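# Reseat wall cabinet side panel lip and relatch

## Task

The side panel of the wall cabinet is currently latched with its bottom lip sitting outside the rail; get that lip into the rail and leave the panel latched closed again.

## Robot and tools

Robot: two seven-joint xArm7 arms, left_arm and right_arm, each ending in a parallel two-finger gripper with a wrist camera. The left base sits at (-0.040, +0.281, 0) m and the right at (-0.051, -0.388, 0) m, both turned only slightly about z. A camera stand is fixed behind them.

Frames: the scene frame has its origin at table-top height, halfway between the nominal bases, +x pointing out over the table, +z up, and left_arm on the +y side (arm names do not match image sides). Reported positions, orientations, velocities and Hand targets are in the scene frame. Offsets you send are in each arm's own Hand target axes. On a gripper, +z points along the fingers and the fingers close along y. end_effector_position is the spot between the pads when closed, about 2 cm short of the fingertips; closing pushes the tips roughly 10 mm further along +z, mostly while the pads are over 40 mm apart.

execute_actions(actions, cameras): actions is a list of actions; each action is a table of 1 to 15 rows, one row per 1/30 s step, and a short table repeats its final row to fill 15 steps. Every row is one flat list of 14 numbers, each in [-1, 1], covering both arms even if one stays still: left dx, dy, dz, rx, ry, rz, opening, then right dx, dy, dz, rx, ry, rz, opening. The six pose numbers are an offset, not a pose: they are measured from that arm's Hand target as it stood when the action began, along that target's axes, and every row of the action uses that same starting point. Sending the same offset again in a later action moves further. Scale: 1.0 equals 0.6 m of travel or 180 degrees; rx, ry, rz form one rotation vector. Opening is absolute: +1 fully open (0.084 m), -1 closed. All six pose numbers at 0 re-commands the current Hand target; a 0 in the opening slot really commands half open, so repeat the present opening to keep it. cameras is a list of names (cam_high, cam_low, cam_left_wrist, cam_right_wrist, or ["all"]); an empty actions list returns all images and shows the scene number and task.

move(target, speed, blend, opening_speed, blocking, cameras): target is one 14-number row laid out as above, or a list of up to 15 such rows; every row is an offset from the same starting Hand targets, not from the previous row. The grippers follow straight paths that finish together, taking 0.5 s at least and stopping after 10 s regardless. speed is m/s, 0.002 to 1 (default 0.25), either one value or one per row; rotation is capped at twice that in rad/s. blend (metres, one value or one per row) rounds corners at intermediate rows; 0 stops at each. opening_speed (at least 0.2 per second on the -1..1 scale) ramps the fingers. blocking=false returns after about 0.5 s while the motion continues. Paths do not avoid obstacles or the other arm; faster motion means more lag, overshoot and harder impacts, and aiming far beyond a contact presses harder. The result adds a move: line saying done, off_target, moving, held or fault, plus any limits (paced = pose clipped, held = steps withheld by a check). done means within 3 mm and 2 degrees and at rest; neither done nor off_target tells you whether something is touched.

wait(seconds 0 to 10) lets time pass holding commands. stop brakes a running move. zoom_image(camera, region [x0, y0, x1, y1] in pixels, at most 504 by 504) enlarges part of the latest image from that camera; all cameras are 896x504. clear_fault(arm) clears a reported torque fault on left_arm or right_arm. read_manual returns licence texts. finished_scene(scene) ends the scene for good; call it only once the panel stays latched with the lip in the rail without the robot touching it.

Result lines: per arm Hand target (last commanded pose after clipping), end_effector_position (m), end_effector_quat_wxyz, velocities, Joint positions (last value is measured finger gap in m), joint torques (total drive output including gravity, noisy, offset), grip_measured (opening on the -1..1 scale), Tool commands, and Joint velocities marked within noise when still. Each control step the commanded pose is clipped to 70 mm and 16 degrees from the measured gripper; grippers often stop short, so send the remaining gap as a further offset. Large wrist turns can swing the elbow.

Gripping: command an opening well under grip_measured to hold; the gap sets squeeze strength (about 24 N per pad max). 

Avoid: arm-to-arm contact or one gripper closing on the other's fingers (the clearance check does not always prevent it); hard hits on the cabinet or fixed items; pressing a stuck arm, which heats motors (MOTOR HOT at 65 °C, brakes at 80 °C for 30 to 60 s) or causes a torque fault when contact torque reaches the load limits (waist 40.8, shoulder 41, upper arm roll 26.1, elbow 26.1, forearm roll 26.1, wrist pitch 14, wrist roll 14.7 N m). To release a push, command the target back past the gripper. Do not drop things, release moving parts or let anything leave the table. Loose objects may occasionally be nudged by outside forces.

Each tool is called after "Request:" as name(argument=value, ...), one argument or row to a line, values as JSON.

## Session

Request:
execute_actions(
  actions=[],
)

Scene clock: 0.00 s.
left_arm: end_effector_position=(+0.2971, +0.4607, +0.2414) grip_measured=+1.00 end_effector_quat_wxyz=(-0.400, +0.472, +0.779, -0.101) | right_arm: end_effector_position=(+0.6074, -0.6805, +0.1292) grip_measured=+1.00 end_effector_quat_wxyz=(+0.008, +0.941, -0.298, +0.161)
Joint positions: left_arm=[0.501 0.304 -0.34 1.427 0.457 1.922 -1.924 0.084] | right_arm=[-0.382 0.73 -0.019 1.769 0.052 0.717 0.157 0.084]
Joint velocities: within noise
Joint torques (N m): no reading
Hand target: left_arm +0.2971, +0.4607, +0.2414; -0.400, +0.472, +0.779, -0.101 | right_arm +0.6074, -0.6805, +0.1292; +0.008, +0.941, -0.298, +0.161
Tool commands: left_gripper/opening=+1.0 right_gripper/opening=+1.0

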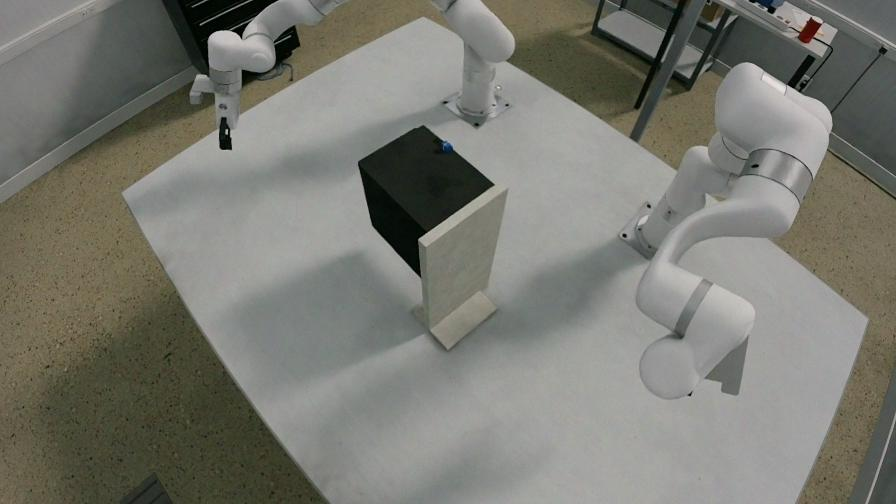

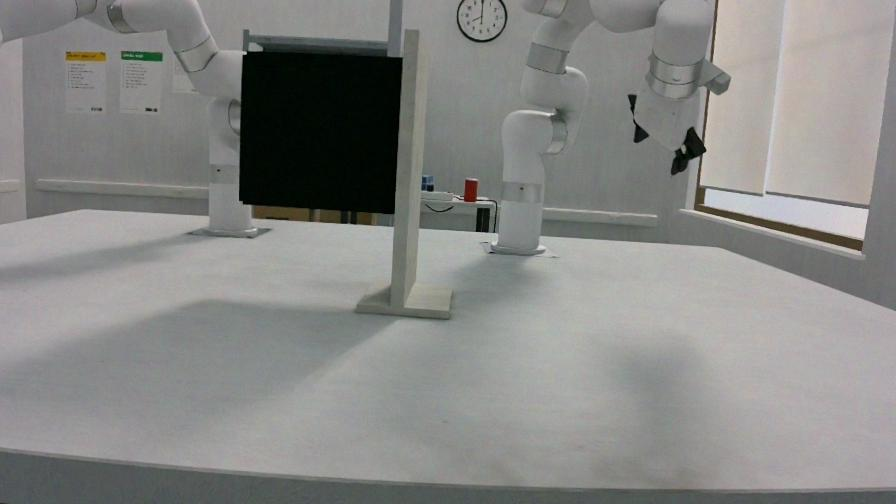

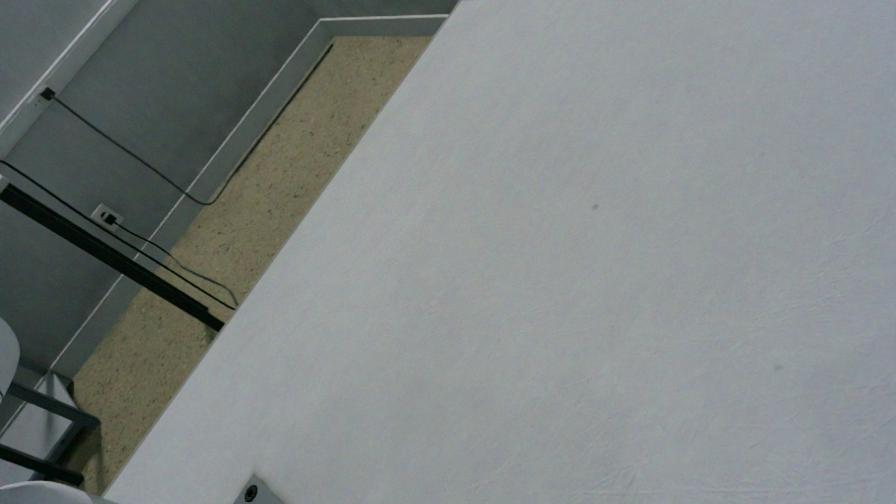

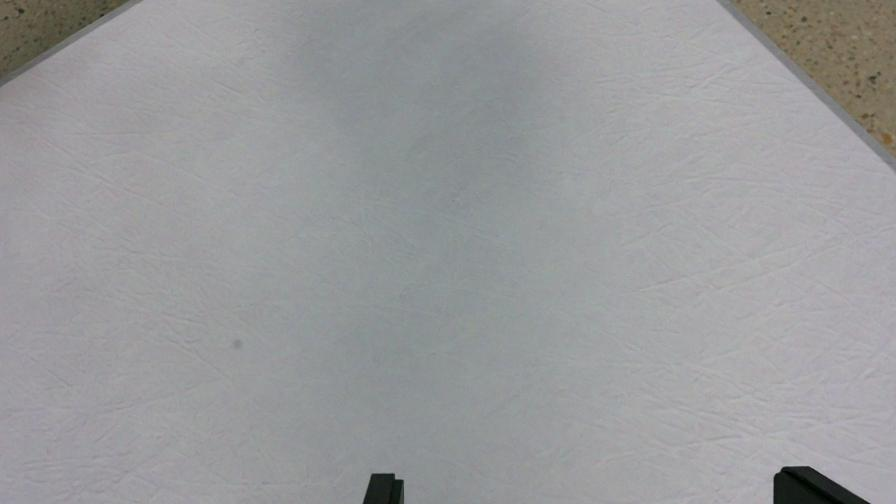

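Request:
move(
  target=[
    [-0.235,-0.342,-0.066,-0.318,0.132,0.297,0.3,0.169,-0.0445,-0.522,0,0,0,0.3],
    [-0.47,-0.685,-0.133,-0.636,0.265,0.595,0.3,-0.73,-0.541,-0.738,0.0006,-0.104,-0.166,0.3],
  ],
  speed=0.3,
  blend=0.05,
  cameras=["all"],
)

Scene clock: 22.70 s.
left_arm: end_effector_position=(+0.1512, -0.0064, +0.3653) grip_measured=+0.29 end_effector_quat_wxyz=(+0.111, +0.876, -0.242, +0.402) | right_arm: end_effector_position=(+0.3204, -0.1205, +0.4409) grip_measured=+0.29 end_effector_quat_wxyz=(+0.000, +0.999, -0.043, +0.000)
Joint positions: left_arm=[-0.767 -1.117 -0.359 0.381 0.094 0.689 -0.562 0.056] | right_arm=[0.267 0.014 0.389 1.749 -0.005 1.736 0.714 0.056]
Joint torques (N m): left_arm=[-5.98 6.71 11.12 18.31 1.2 -3.82 1.38] | right_arm=[3.45 -13.21 2.4 21.38 -1.6 -0.08 2.39]
Hand target: left_arm +0.1512, -0.0064, +0.3653; +0.111, +0.876, -0.242, +0.402 | right_arm +0.3203, -0.1204, +0.4409; +0.000, +0.999, -0.043, +0.000
Off the commanded pose: left_arm 0.000 m, 0 deg | right_arm 0.000 m, 0 deg.
elbow stopped short (right arm): the move would have taken joint 4 (elbow) straighter than the controller allows.
move: done

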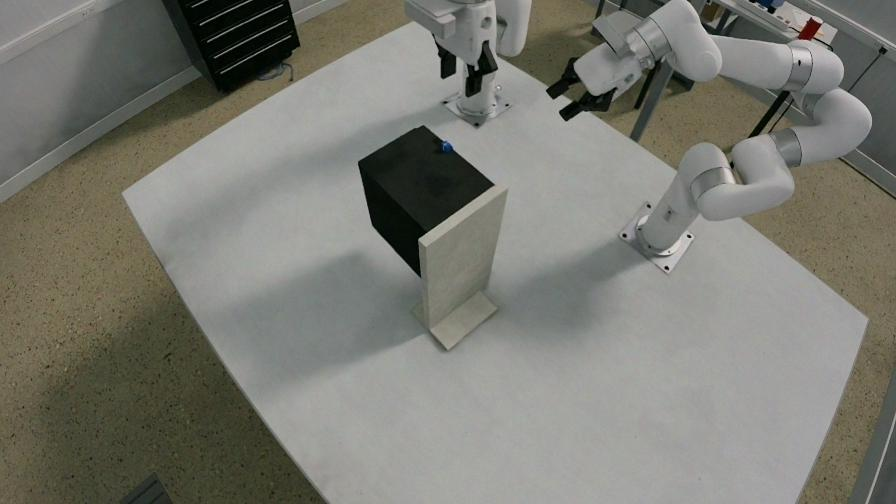

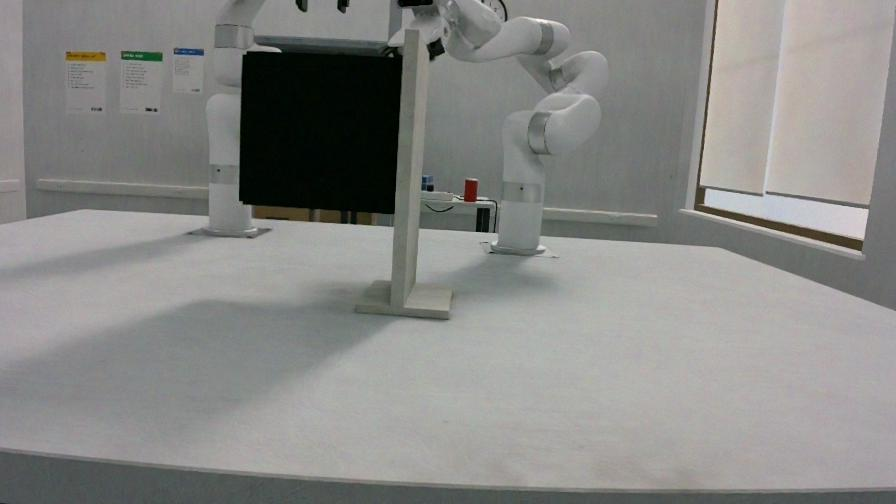

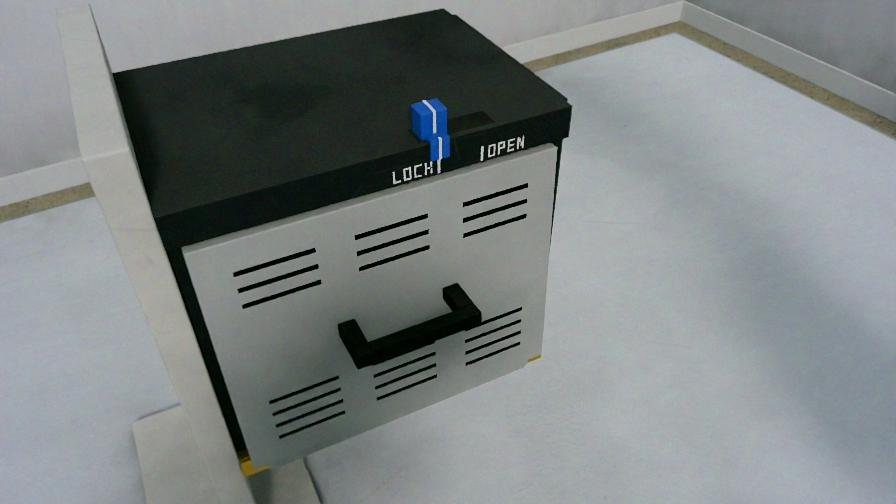

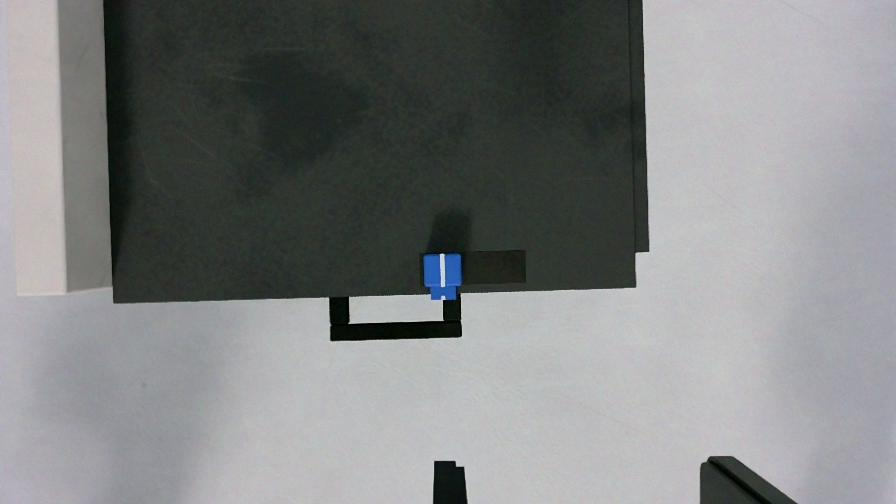

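Request:
move(
  target=[
    [-0.0268,-0.023,0.2938,-0.0518,0.2855,-0.526,0.3,0.097,-0.0533,0.033,0,0,-0.0094,0.3],
    [-0.0268,-0.023,0.2938,-0.0518,0.2855,-0.526,0.3,0.097,-0.0533,0.148,0,0,-0.0094,0.3],
  ],
  speed=[0.25,0.12],
  blend=0.01,
  cameras=["cam_left_wrist","cam_right_wrist"],
)

Scene clock: 55.63 s.
left_arm: end_effector_position=(+0.2640, -0.0579, +0.2382) grip_measured=+0.29 end_effector_quat_wxyz=(+0.505, +0.523, +0.494, +0.477) | right_arm: end_effector_position=(+0.3812, -0.0935, +0.3522) grip_measured=+0.29 end_effector_quat_wxyz=(+0.000, +1.000, -0.029, +0.000)
Joint positions: left_arm=[0.236 -1.683 -1.764 0.433 -0.665 0.133 -2.699 0.056] | right_arm=[0.278 0.177 0.396 1.674 -0.068 1.51 0.702 0.056]
Joint torques (N m): left_arm=[5.13 4.26 20.93 -1.87 -2.61 0.72 -1.32] | right_arm=[-3.63 -24.65 -0.65 16.41 1.82 -2.31 -2.01]
Hand target: left_arm +0.2640, -0.0579, +0.2382; +0.505, +0.523, +0.494, +0.477 | right_arm +0.3812, -0.0935, +0.3521; +0.000, +1.000, -0.029, +0.000
Off the commanded pose: left_arm 0.000 m, 0 deg | right_arm 0.000 m, 0 deg.
move: done
Images, in order (width x height): cam_left_wrist 896x504, cam_right_wrist 896x504.

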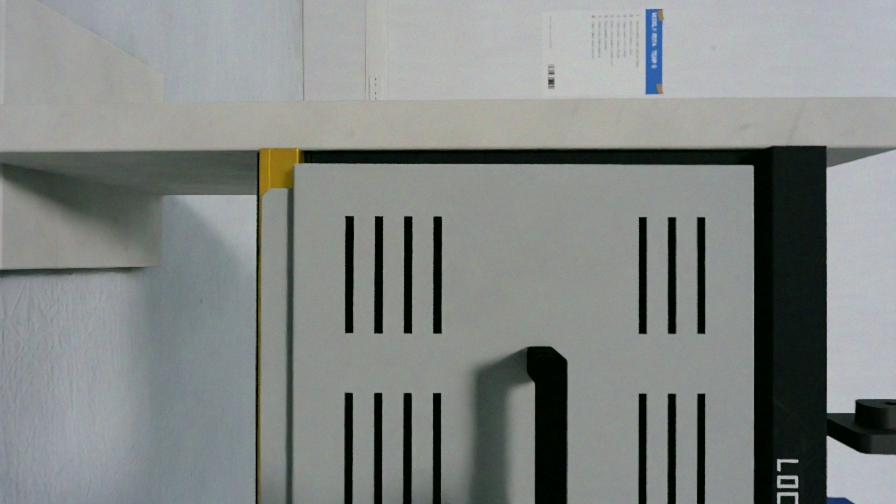

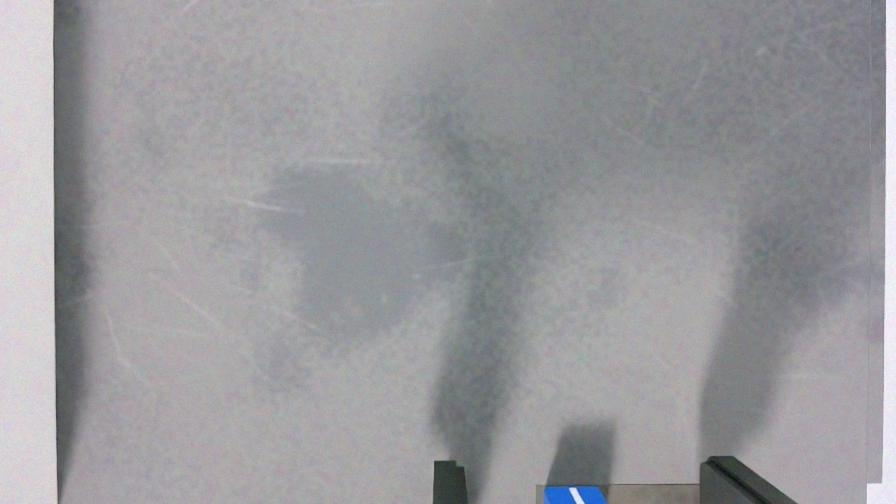

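Request:
move(
  target=[
    [0,-0.0043,0.13,0,0,0,0.3,0,0,0,0,0,0,0.3],
    [0,-0.0043,0.13,0,0,0,-0.95,0,0,0,0,0,0,-0.9],
  ],
  speed=0.12,
  opening_speed=1.5,
  cameras=["cam_left_wrist","cam_right_wrist"],
)

Scene clock: 65.43 s.
left_arm: end_effector_position=(+0.3417, -0.0623, +0.2328) grip_measured=-0.80 end_effector_quat_wxyz=(+0.505, +0.523, +0.494, +0.477) | right_arm: end_effector_position=(+0.3812, -0.0935, +0.3521) grip_measured=-0.69 end_effector_quat_wxyz=(+0.000, +1.000, -0.029, +0.000)
Joint positions: left_arm=[0.598 -1.576 -1.779 0.55 -0.669 -0.144 -2.643 0.009] | right_arm=[0.278 0.177 0.396 1.674 -0.068 1.51 0.702 0.014]
Joint torques (N m): left_arm=[4.73 13.62 28.26 -2.31 -0.47 -2.37 1.27] | right_arm=[-3.64 -24.64 -0.75 17.8 0.45 -1.44 -1.99]
Hand target: left_arm +0.3418, -0.0622, +0.2329; +0.505, +0.523, +0.494, +0.477 | right_arm +0.3812, -0.0935, +0.3521; +0.000, +1.000, -0.029, +0.000
Off the commanded pose: left_arm 0.000 m, 0 deg | right_arm 0.000 m, 0 deg.
move: done
Images, in order (width x height): cam_left_wrist 896x504, cam_right_wrist 896x504.

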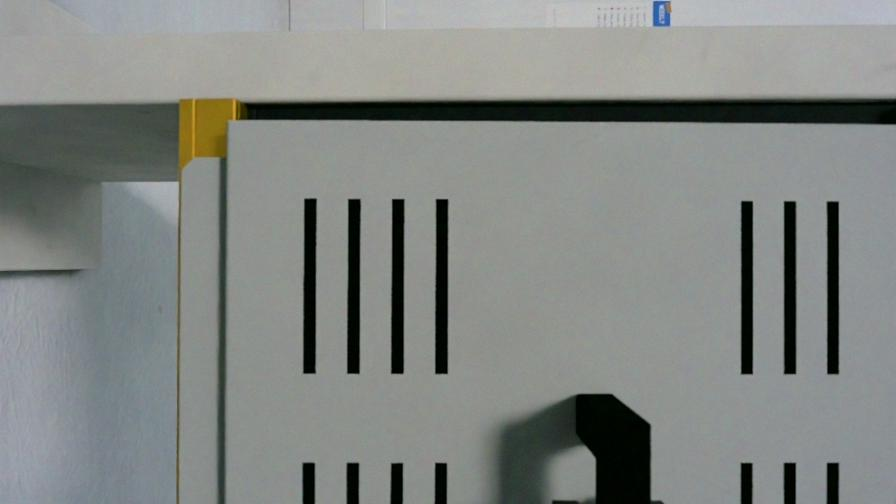

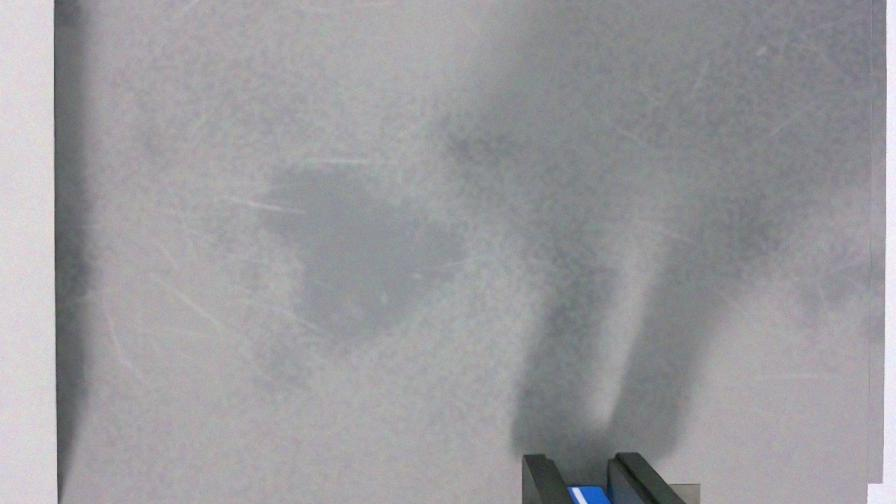

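Request:
move(
  target=[0,0,0,0,0,0,-0.95,0,0.0417,0,0,0,0,-0.9],
  speed=0.05,
  cameras=["cam_right_wrist"],
)

Request:
move(
  target=[
    [0,-0.0018,-0.05,0,0,0,-0.95,0,0,0,0,0,0,-0.9],
    [0,0.018,-0.059,-0.0444,0,0,-0.95,0,0,0,0,0,0,-0.9],
    [0.003,0.0164,-0.0214,-0.0444,0,0,-0.95,0,0,0,0,0,0,-0.9],
  ],
  speed=0.05,
  blend=0.004,
  cameras=["cam_left_wrist"],
)

Request:
zoom_image(
  camera="cam_left_wrist",
  region=[130, 90, 270, 200],
)

Scene clock: 82.20 s.
left_arm: end_effector_position=(+0.3418, -0.0622, +0.2329) grip_measured=-0.80 end_effector_quat_wxyz=(+0.505, +0.523, +0.494, +0.477) | right_arm: end_effector_position=(+0.3797, -0.1183, +0.3521) grip_measured=-0.69 end_effector_quat_wxyz=(+0.000, +1.000, -0.028, +0.000)
Joint positions: left_arm=[0.598 -1.576 -1.778 0.55 -0.67 -0.144 -2.643 0.009] | right_arm=[0.241 0.118 0.376 1.604 -0.043 1.494 0.647 0.014]
Joint torques (N m): left_arm=[0.1 5.97 31.14 -5.79 -3.08 -2.27 0.82] | right_arm=[-10.16 -27.21 -11.17 16.8 -1.99 0.38 -1.94]
Hand target: left_arm +0.3418, -0.0622, +0.2329; +0.505, +0.523, +0.494, +0.477 | right_arm +0.3797, -0.1185, +0.3521; +0.000, +1.000, -0.029, +0.000
Off the commanded pose: left_arm 0.000 m, 0 deg | right_arm 0.000 m, 0 deg.
move: done
Images, in order (width x height): cam_right_wrist 896x504.

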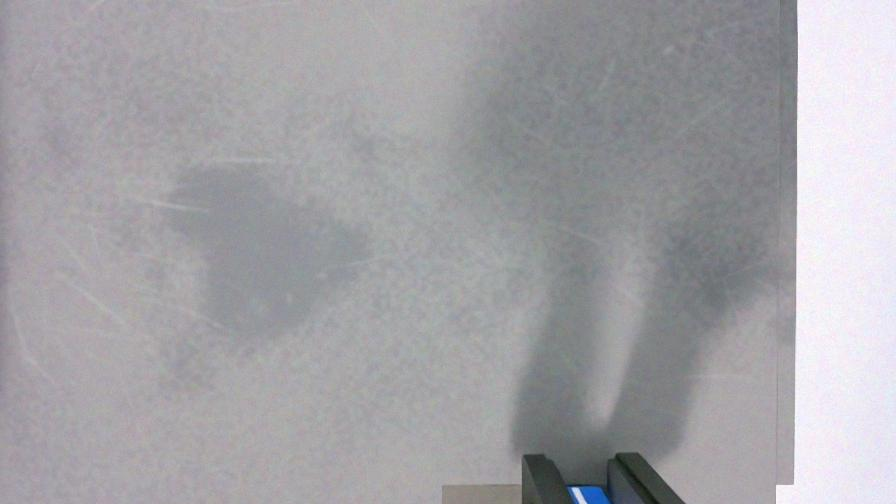

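Scene clock: 85.20 s.
left_arm: end_effector_position=(+0.3294, -0.0598, +0.2432) grip_measured=-0.80 end_effector_quat_wxyz=(+0.540, +0.486, +0.460, +0.510) | right_arm: end_effector_position=(+0.3797, -0.1185, +0.3521) grip_measured=-0.69 end_effector_quat_wxyz=(+0.000, +1.000, -0.029, +0.000)
Joint positions: left_arm=[0.518 -1.803 -1.818 0.536 -0.725 -0.072 -2.751 0.009] | right_arm=[0.241 0.117 0.376 1.604 -0.043 1.494 0.647 0.014]
Joint torques (N m): left_arm=[5.43 13.02 30.04 -5.53 0.08 -2.66 1.45] | right_arm=[-11.57 -27.74 -12.71 19 -5.16 2.73 -2.05]
Hand target: left_arm +0.3294, -0.0598, +0.2432; +0.540, +0.486, +0.460, +0.510 | right_arm +0.3797, -0.1185, +0.3521; +0.000, +1.000, -0.029, +0.000
Off the commanded pose: left_arm 0.000 m, 0 deg | right_arm 0.000 m, 0 deg.
move: done
Images, in order (width x height): cam_left_wrist 896x504.

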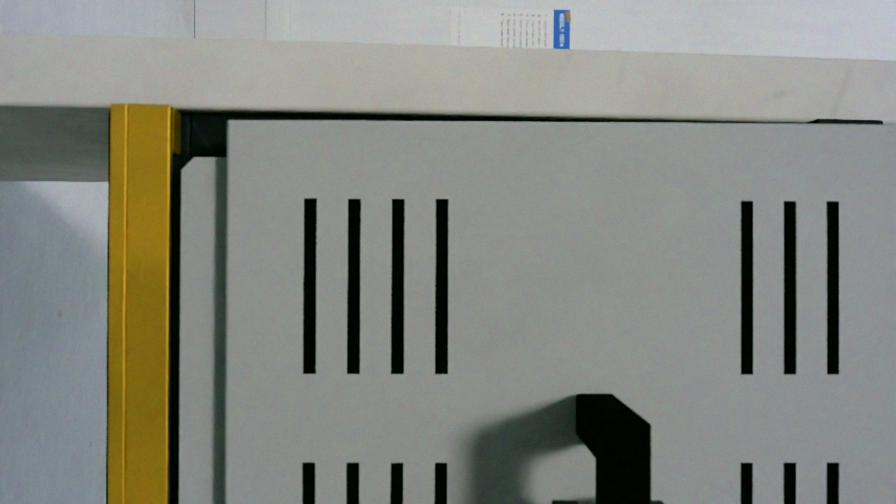

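Scaled by 3.600 from the camera's 896x504 image, which has a finer 1280x720 frame.

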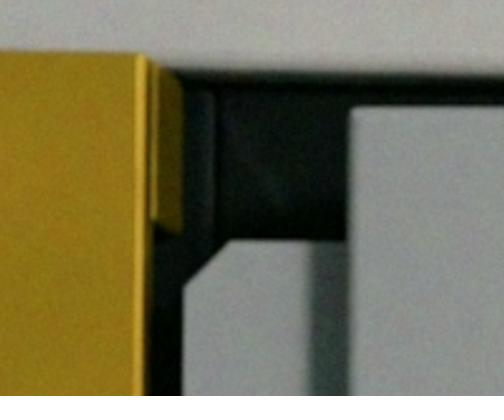

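Request:
move(
  target=[
    [0,-0.006,0.0074,0,0,0,-0.95,0,0,0,0,0,0,-0.9],
    [0,-0.0126,0.0067,0,0,0,-0.95,0,0,0,0,0,0,-0.9],
  ],
  speed=0.025,
  cameras=["cam_left_wrist"],
)

Request:
zoom_image(
  camera="cam_left_wrist",
  region=[130, 90, 270, 200],
)

Scene clock: 107.03 s.
left_arm: end_effector_position=(+0.3342, -0.0600, +0.2361) grip_measured=-0.80 end_effector_quat_wxyz=(+0.540, +0.486, +0.460, +0.511) | right_arm: end_effector_position=(+0.3797, -0.1185, +0.3521) grip_measured=-0.69 end_effector_quat_wxyz=(+0.000, +1.000, -0.029, +0.000)
Joint positions: left_arm=[0.535 -1.815 -1.833 0.549 -0.732 -0.08 -2.765 0.009] | right_arm=[0.241 0.117 0.376 1.604 -0.043 1.494 0.647 0.014]
Joint torques (N m): left_arm=[-6.93 4.83 21.82 -5.52 -3.12 0.53 -1.41] | right_arm=[-11.57 -26.76 -12.12 21.67 -5.46 2.6 -2.07]
Hand target: left_arm +0.3342, -0.0600, +0.2361; +0.540, +0.486, +0.460, +0.510 | right_arm +0.3797, -0.1185, +0.3521; +0.000, +1.000, -0.029, +0.000
Off the commanded pose: left_arm 0.000 m, 0 deg | right_arm 0.000 m, 0 deg.
move: done
Images, in order (width x height): cam_left_wrist 896x504.

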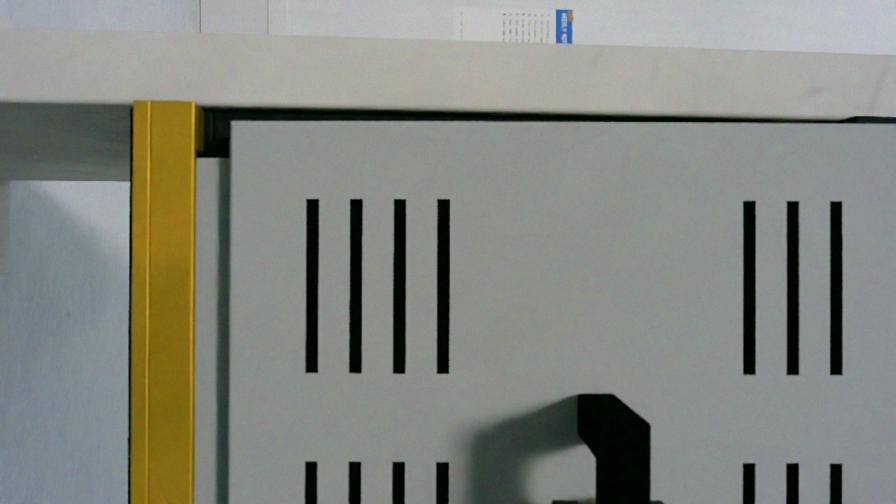

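Scaled by 3.600 from the camera's 896x504 image, which has a finer 1280x720 frame.

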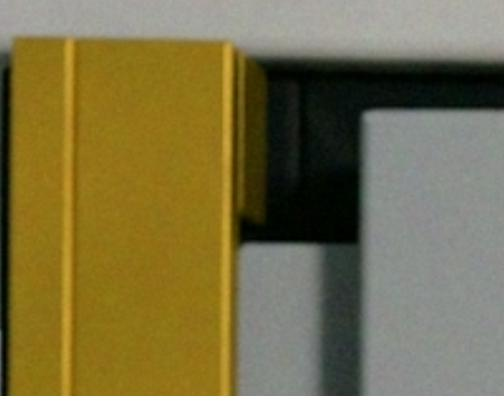

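Request:
move(
  target=[
    [0,0.0018,0.0083,0.0167,0,0,-0.95,0,0,0,0,0,0,-0.9],
    [0,-0.005,0.0076,0.0167,0,0,-0.95,0,0,0,0,0,0,-0.9],
    [0,-0.0091,0.0071,0.0167,0,0,-0.95,0,0,0,0,0,0,-0.9],
    [0,-0.007,0.0157,0.0333,0,0,-0.95,0,0,0,0,0,0,-0.9],
    [0,-0.0103,0.0182,0.0333,0,0,-0.95,0,0,0,0,0,0,-0.9],
  ],
  speed=0.025,
  blend=0.0005,
  cameras=["cam_left_wrist"],
)

Request:
zoom_image(
  camera="cam_left_wrist",
  region=[130, 90, 270, 220],
)

Scene clock: 114.33 s.
left_arm: end_effector_position=(+0.3456, -0.0608, +0.2314) grip_measured=-0.80 end_effector_quat_wxyz=(+0.514, +0.514, +0.486, +0.486) | right_arm: end_effector_position=(+0.3797, -0.1185, +0.3521) grip_measured=-0.69 end_effector_quat_wxyz=(+0.000, +1.000, -0.029, +0.000)
Joint positions: left_arm=[0.61 -1.63 -1.797 0.555 -0.678 -0.154 -2.682 0.009] | right_arm=[0.241 0.117 0.376 1.604 -0.043 1.494 0.647 0.014]
Joint torques (N m): left_arm=[8.86 18.05 -3.7 3.68 2.7 2.14 0.62] | right_arm=[-11.25 -26.11 -11.62 22.07 -5 2.72 -1.94]
Hand target: left_arm +0.3457, -0.0607, +0.2311; +0.514, +0.514, +0.486, +0.486 | right_arm +0.3797, -0.1185, +0.3521; +0.000, +1.000, -0.029, +0.000
Off the commanded pose: left_arm 0.000 m, 0 deg | right_arm 0.000 m, 0 deg.
move: done
Images, in order (width x height): cam_left_wrist 896x504.

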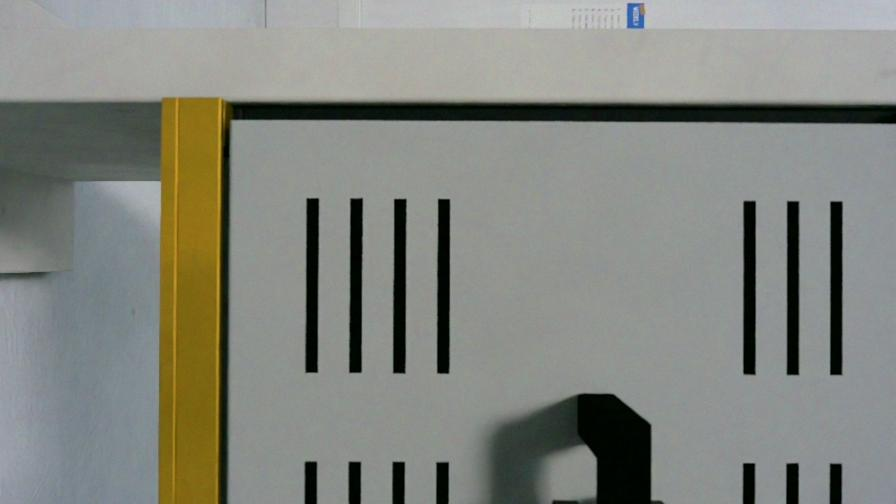

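Scaled by 3.600 from the camera's 896x504 image, which has a finer 1280x720 frame.

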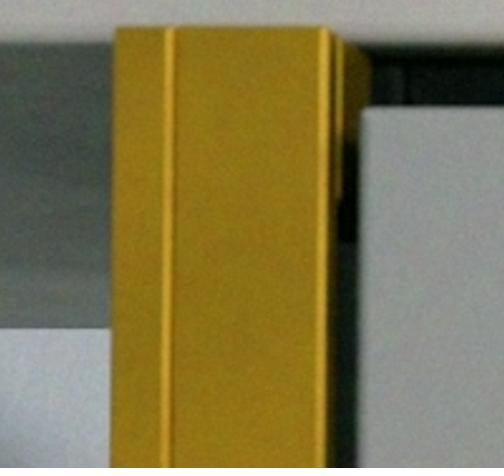

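Request:
move(
  target=[
    [0,0,0.0025,0.003,0,0,-0.95,0,0,0,0,0,0,-0.9],
    [0,0,0.0025,0.003,0,0,-0.95,0,-0.0417,0,0,0,0,-0.9],
  ],
  speed=0.04,
)

Request:
move(
  target=[
    [0,0,0,0,0,0,-0.95,0,-0.0030,0,0,0,0,-0.9],
    [0,0,0,0,0,0,-0.3,0,0,0,0,0,0,0],
  ],
  speed=0.04,
  opening_speed=1.0,
)

Request:
move(
  target=[
    [0,0,-0.1,0,0,0,0,0,0,-0.09,0,0,0,0],
    [0,0,-0.21,0,0,0,0,-0.08,0,-0.13,0,0,0,0],
  ],
  speed=0.15,
  blend=0.02,
  cameras=["cam_left_wrist","cam_right_wrist"],
)

Scene clock: 121.13 s.
left_arm: end_effector_position=(+0.3471, -0.0608, +0.2311) grip_measured=-0.80 end_effector_quat_wxyz=(+0.511, +0.516, +0.488, +0.483) | right_arm: end_effector_position=(+0.3812, -0.0936, +0.3521) grip_measured=-0.69 end_effector_quat_wxyz=(+0.000, +1.000, -0.029, +0.000)
Joint positions: left_arm=[0.618 -1.612 -1.793 0.557 -0.671 -0.161 -2.675 0.009] | right_arm=[0.278 0.177 0.396 1.674 -0.068 1.51 0.702 0.014]
Joint torques (N m): left_arm=[13.29 17.93 4.07 0.4 2.88 3.35 1.44] | right_arm=[3.61 -16.87 4.34 22.58 -1.5 -0.77 2.26]
Hand target: left_arm +0.3472, -0.0607, +0.2311; +0.511, +0.516, +0.488, +0.483 | right_arm +0.3812, -0.0935, +0.3521; +0.000, +1.000, -0.029, +0.000
Off the commanded pose: left_arm 0.000 m, 0 deg | right_arm 0.000 m, 0 deg.
move: done

Scene clock: 123.33 s.
left_arm: end_effector_position=(+0.3472, -0.0608, +0.2311) grip_measured=-0.32 end_effector_quat_wxyz=(+0.511, +0.516, +0.488, +0.483) | right_arm: end_effector_position=(+0.3812, -0.0936, +0.3521) grip_measured=-0.01 end_effector_quat_wxyz=(+0.000, +1.000, -0.029, +0.000)
Joint positions: left_arm=[0.618 -1.612 -1.793 0.557 -0.671 -0.161 -2.675 0.03] | right_arm=[0.278 0.177 0.396 1.674 -0.068 1.51 0.702 0.044]
Joint torques (N m): left_arm=[-5.98 6.25 28.22 -6.06 -2.8 -2.39 0.52] | right_arm=[1.16 -23.01 3.81 19.54 1.52 -0.85 -1.72]
Hand target: left_arm +0.3472, -0.0607, +0.2311; +0.511, +0.516, +0.488, +0.483 | right_arm +0.3812, -0.0935, +0.3521; +0.000, +1.000, -0.029, +0.000
Off the commanded pose: left_arm 0.000 m, 0 deg | right_arm 0.000 m, 0 deg.
move: done

Scene clock: 124.90 s.
left_arm: end_effector_position=(+0.2214, -0.0537, +0.2323) grip_measured=-0.01 end_effector_quat_wxyz=(+0.511, +0.516, +0.488, +0.483) | right_arm: end_effector_position=(+0.3332, -0.0908, +0.4301) grip_measured=-0.01 end_effector_quat_wxyz=(+0.000, +1.000, -0.029, +0.000)
Joint positions: left_arm=[0.024 -1.773 -1.801 0.396 -0.633 0.313 -2.784 0.044] | right_arm=[0.308 0.112 0.42 1.826 -0.046 1.723 0.748 0.044]
Joint torques (N m): left_arm=[-5.92 3.04 15.91 -8.87 0.76 0.86 -1.33] | right_arm=[3.81 -22.1 3.4 15.6 1.8 -0.31 2.27]
Hand target: left_arm +0.2214, -0.0537, +0.2323; +0.511, +0.516, +0.488, +0.483 | right_arm +0.3332, -0.0908, +0.4301; +0.000, +1.000, -0.029, +0.000
Off the commanded pose: left_arm 0.000 m, 0 deg | right_arm 0.000 m, 0 deg.
move: done
Images, in order (width x height): cam_left_wrist 896x504, cam_right_wrist 896x504.

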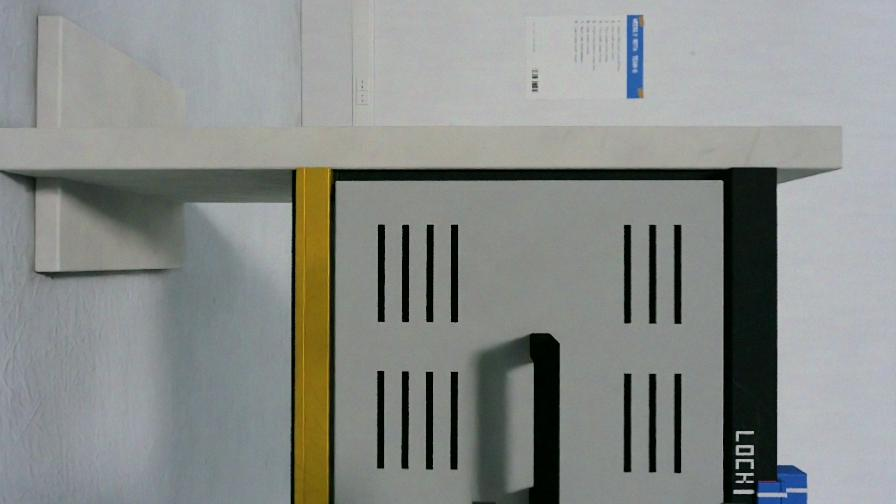

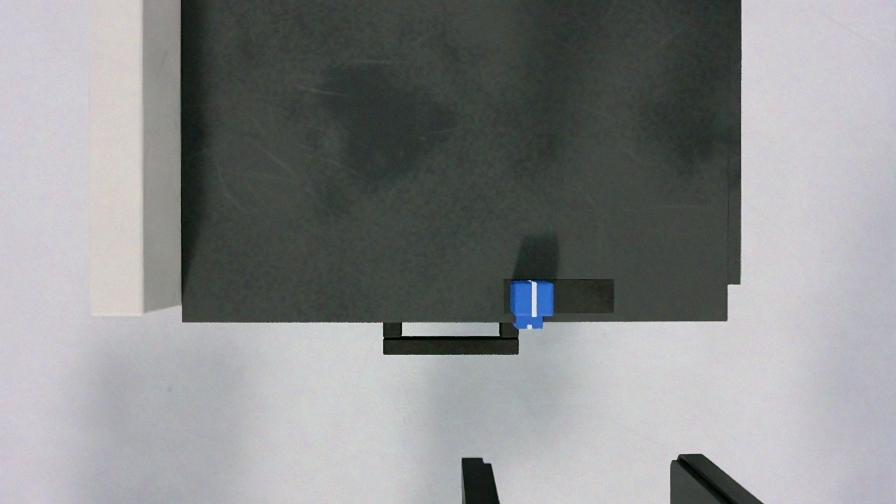

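Request:
zoom_image(
  camera="cam_left_wrist",
  region=[700, 400, 840, 504],
)

Scaled by 3.600 from the camera's 896x504 image, which has a finer 1280x720 frame.

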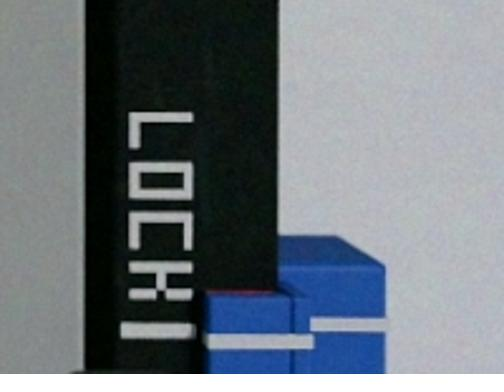

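Request:
move(
  target=[
    [0,0,0,0,0,0,0,0.08,0,0.08,0,0,0,0],
    [0,0,0,0,0,0,0,0.08,0,0.13,0,0,0,-0.9],
    [0,0,0,0,0,0,0,0.08,-0.005,0.13,0,0,0,-0.9],
    [0,0,0,0,0,0,0,0.08,-0.005,0.13,0,0,0,0],
    [0,0,0,0,0,0,0,0,0,0,0,0,0,0],
  ],
  speed=[0.15,0.1,0.04,0.1,0.12],
  blend=[0.01,0,0,0,0],
  opening_speed=2,
  cameras=["cam_left_wrist","cam_right_wrist"],
)

Request:
zoom_image(
  camera="cam_left_wrist",
  region=[700, 400, 840, 504],
)

Scene clock: 137.77 s.
left_arm: end_effector_position=(+0.2214, -0.0537, +0.2323) grip_measured=-0.01 end_effector_quat_wxyz=(+0.511, +0.516, +0.488, +0.483) | right_arm: end_effector_position=(+0.3332, -0.0908, +0.4301) grip_measured=-0.01 end_effector_quat_wxyz=(+0.000, +1.000, -0.029, +0.000)
Joint positions: left_arm=[0.024 -1.773 -1.801 0.396 -0.633 0.314 -2.784 0.044] | right_arm=[0.307 0.112 0.421 1.826 -0.046 1.723 0.748 0.044]
Joint torques (N m): left_arm=[-5.92 3.21 15.93 -4.44 0.84 0.96 -1.25] | right_arm=[3.14 -15.16 3.51 20.94 -1.25 -0.05 2.22]
Hand target: left_arm +0.2214, -0.0537, +0.2323; +0.511, +0.516, +0.488, +0.483 | right_arm +0.3332, -0.0908, +0.4301; +0.000, +1.000, -0.029, +0.000
Off the commanded pose: left_arm 0.000 m, 0 deg | right_arm 0.000 m, 0 deg.
move: done
Images, in order (width x height): cam_left_wrist 896x504, cam_right_wrist 896x504.

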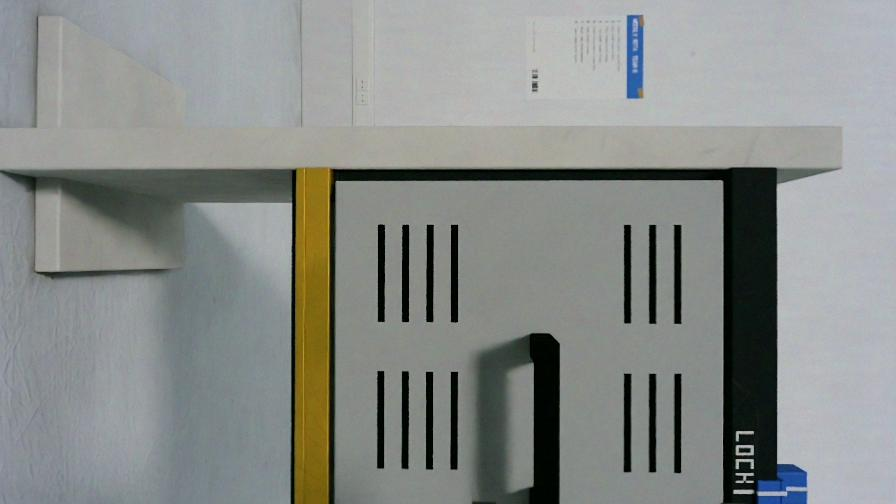

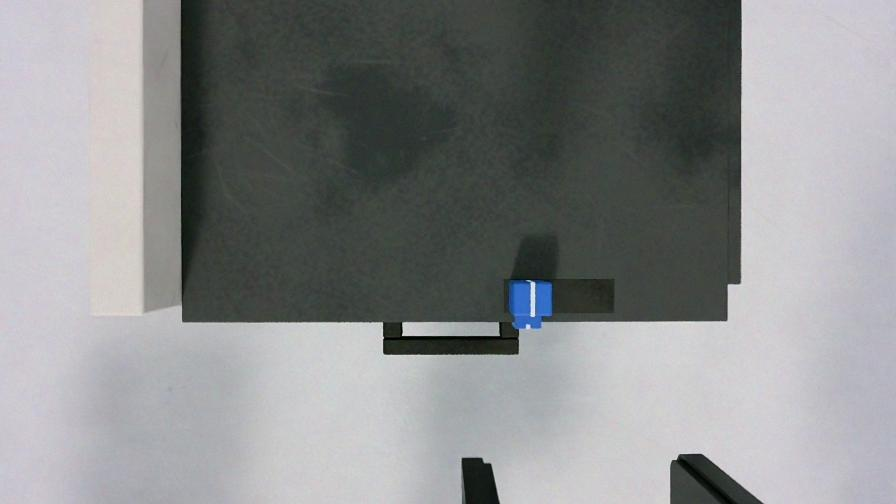

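Scaled by 3.600 from the camera's 896x504 image, which has a finer 1280x720 frame.

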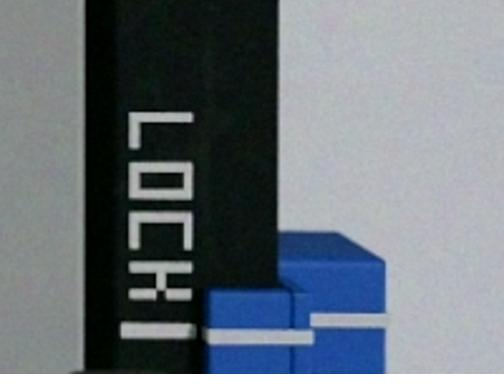

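Request:
finished_scene(
  scene=2,
)

The scene is finished: the task was done.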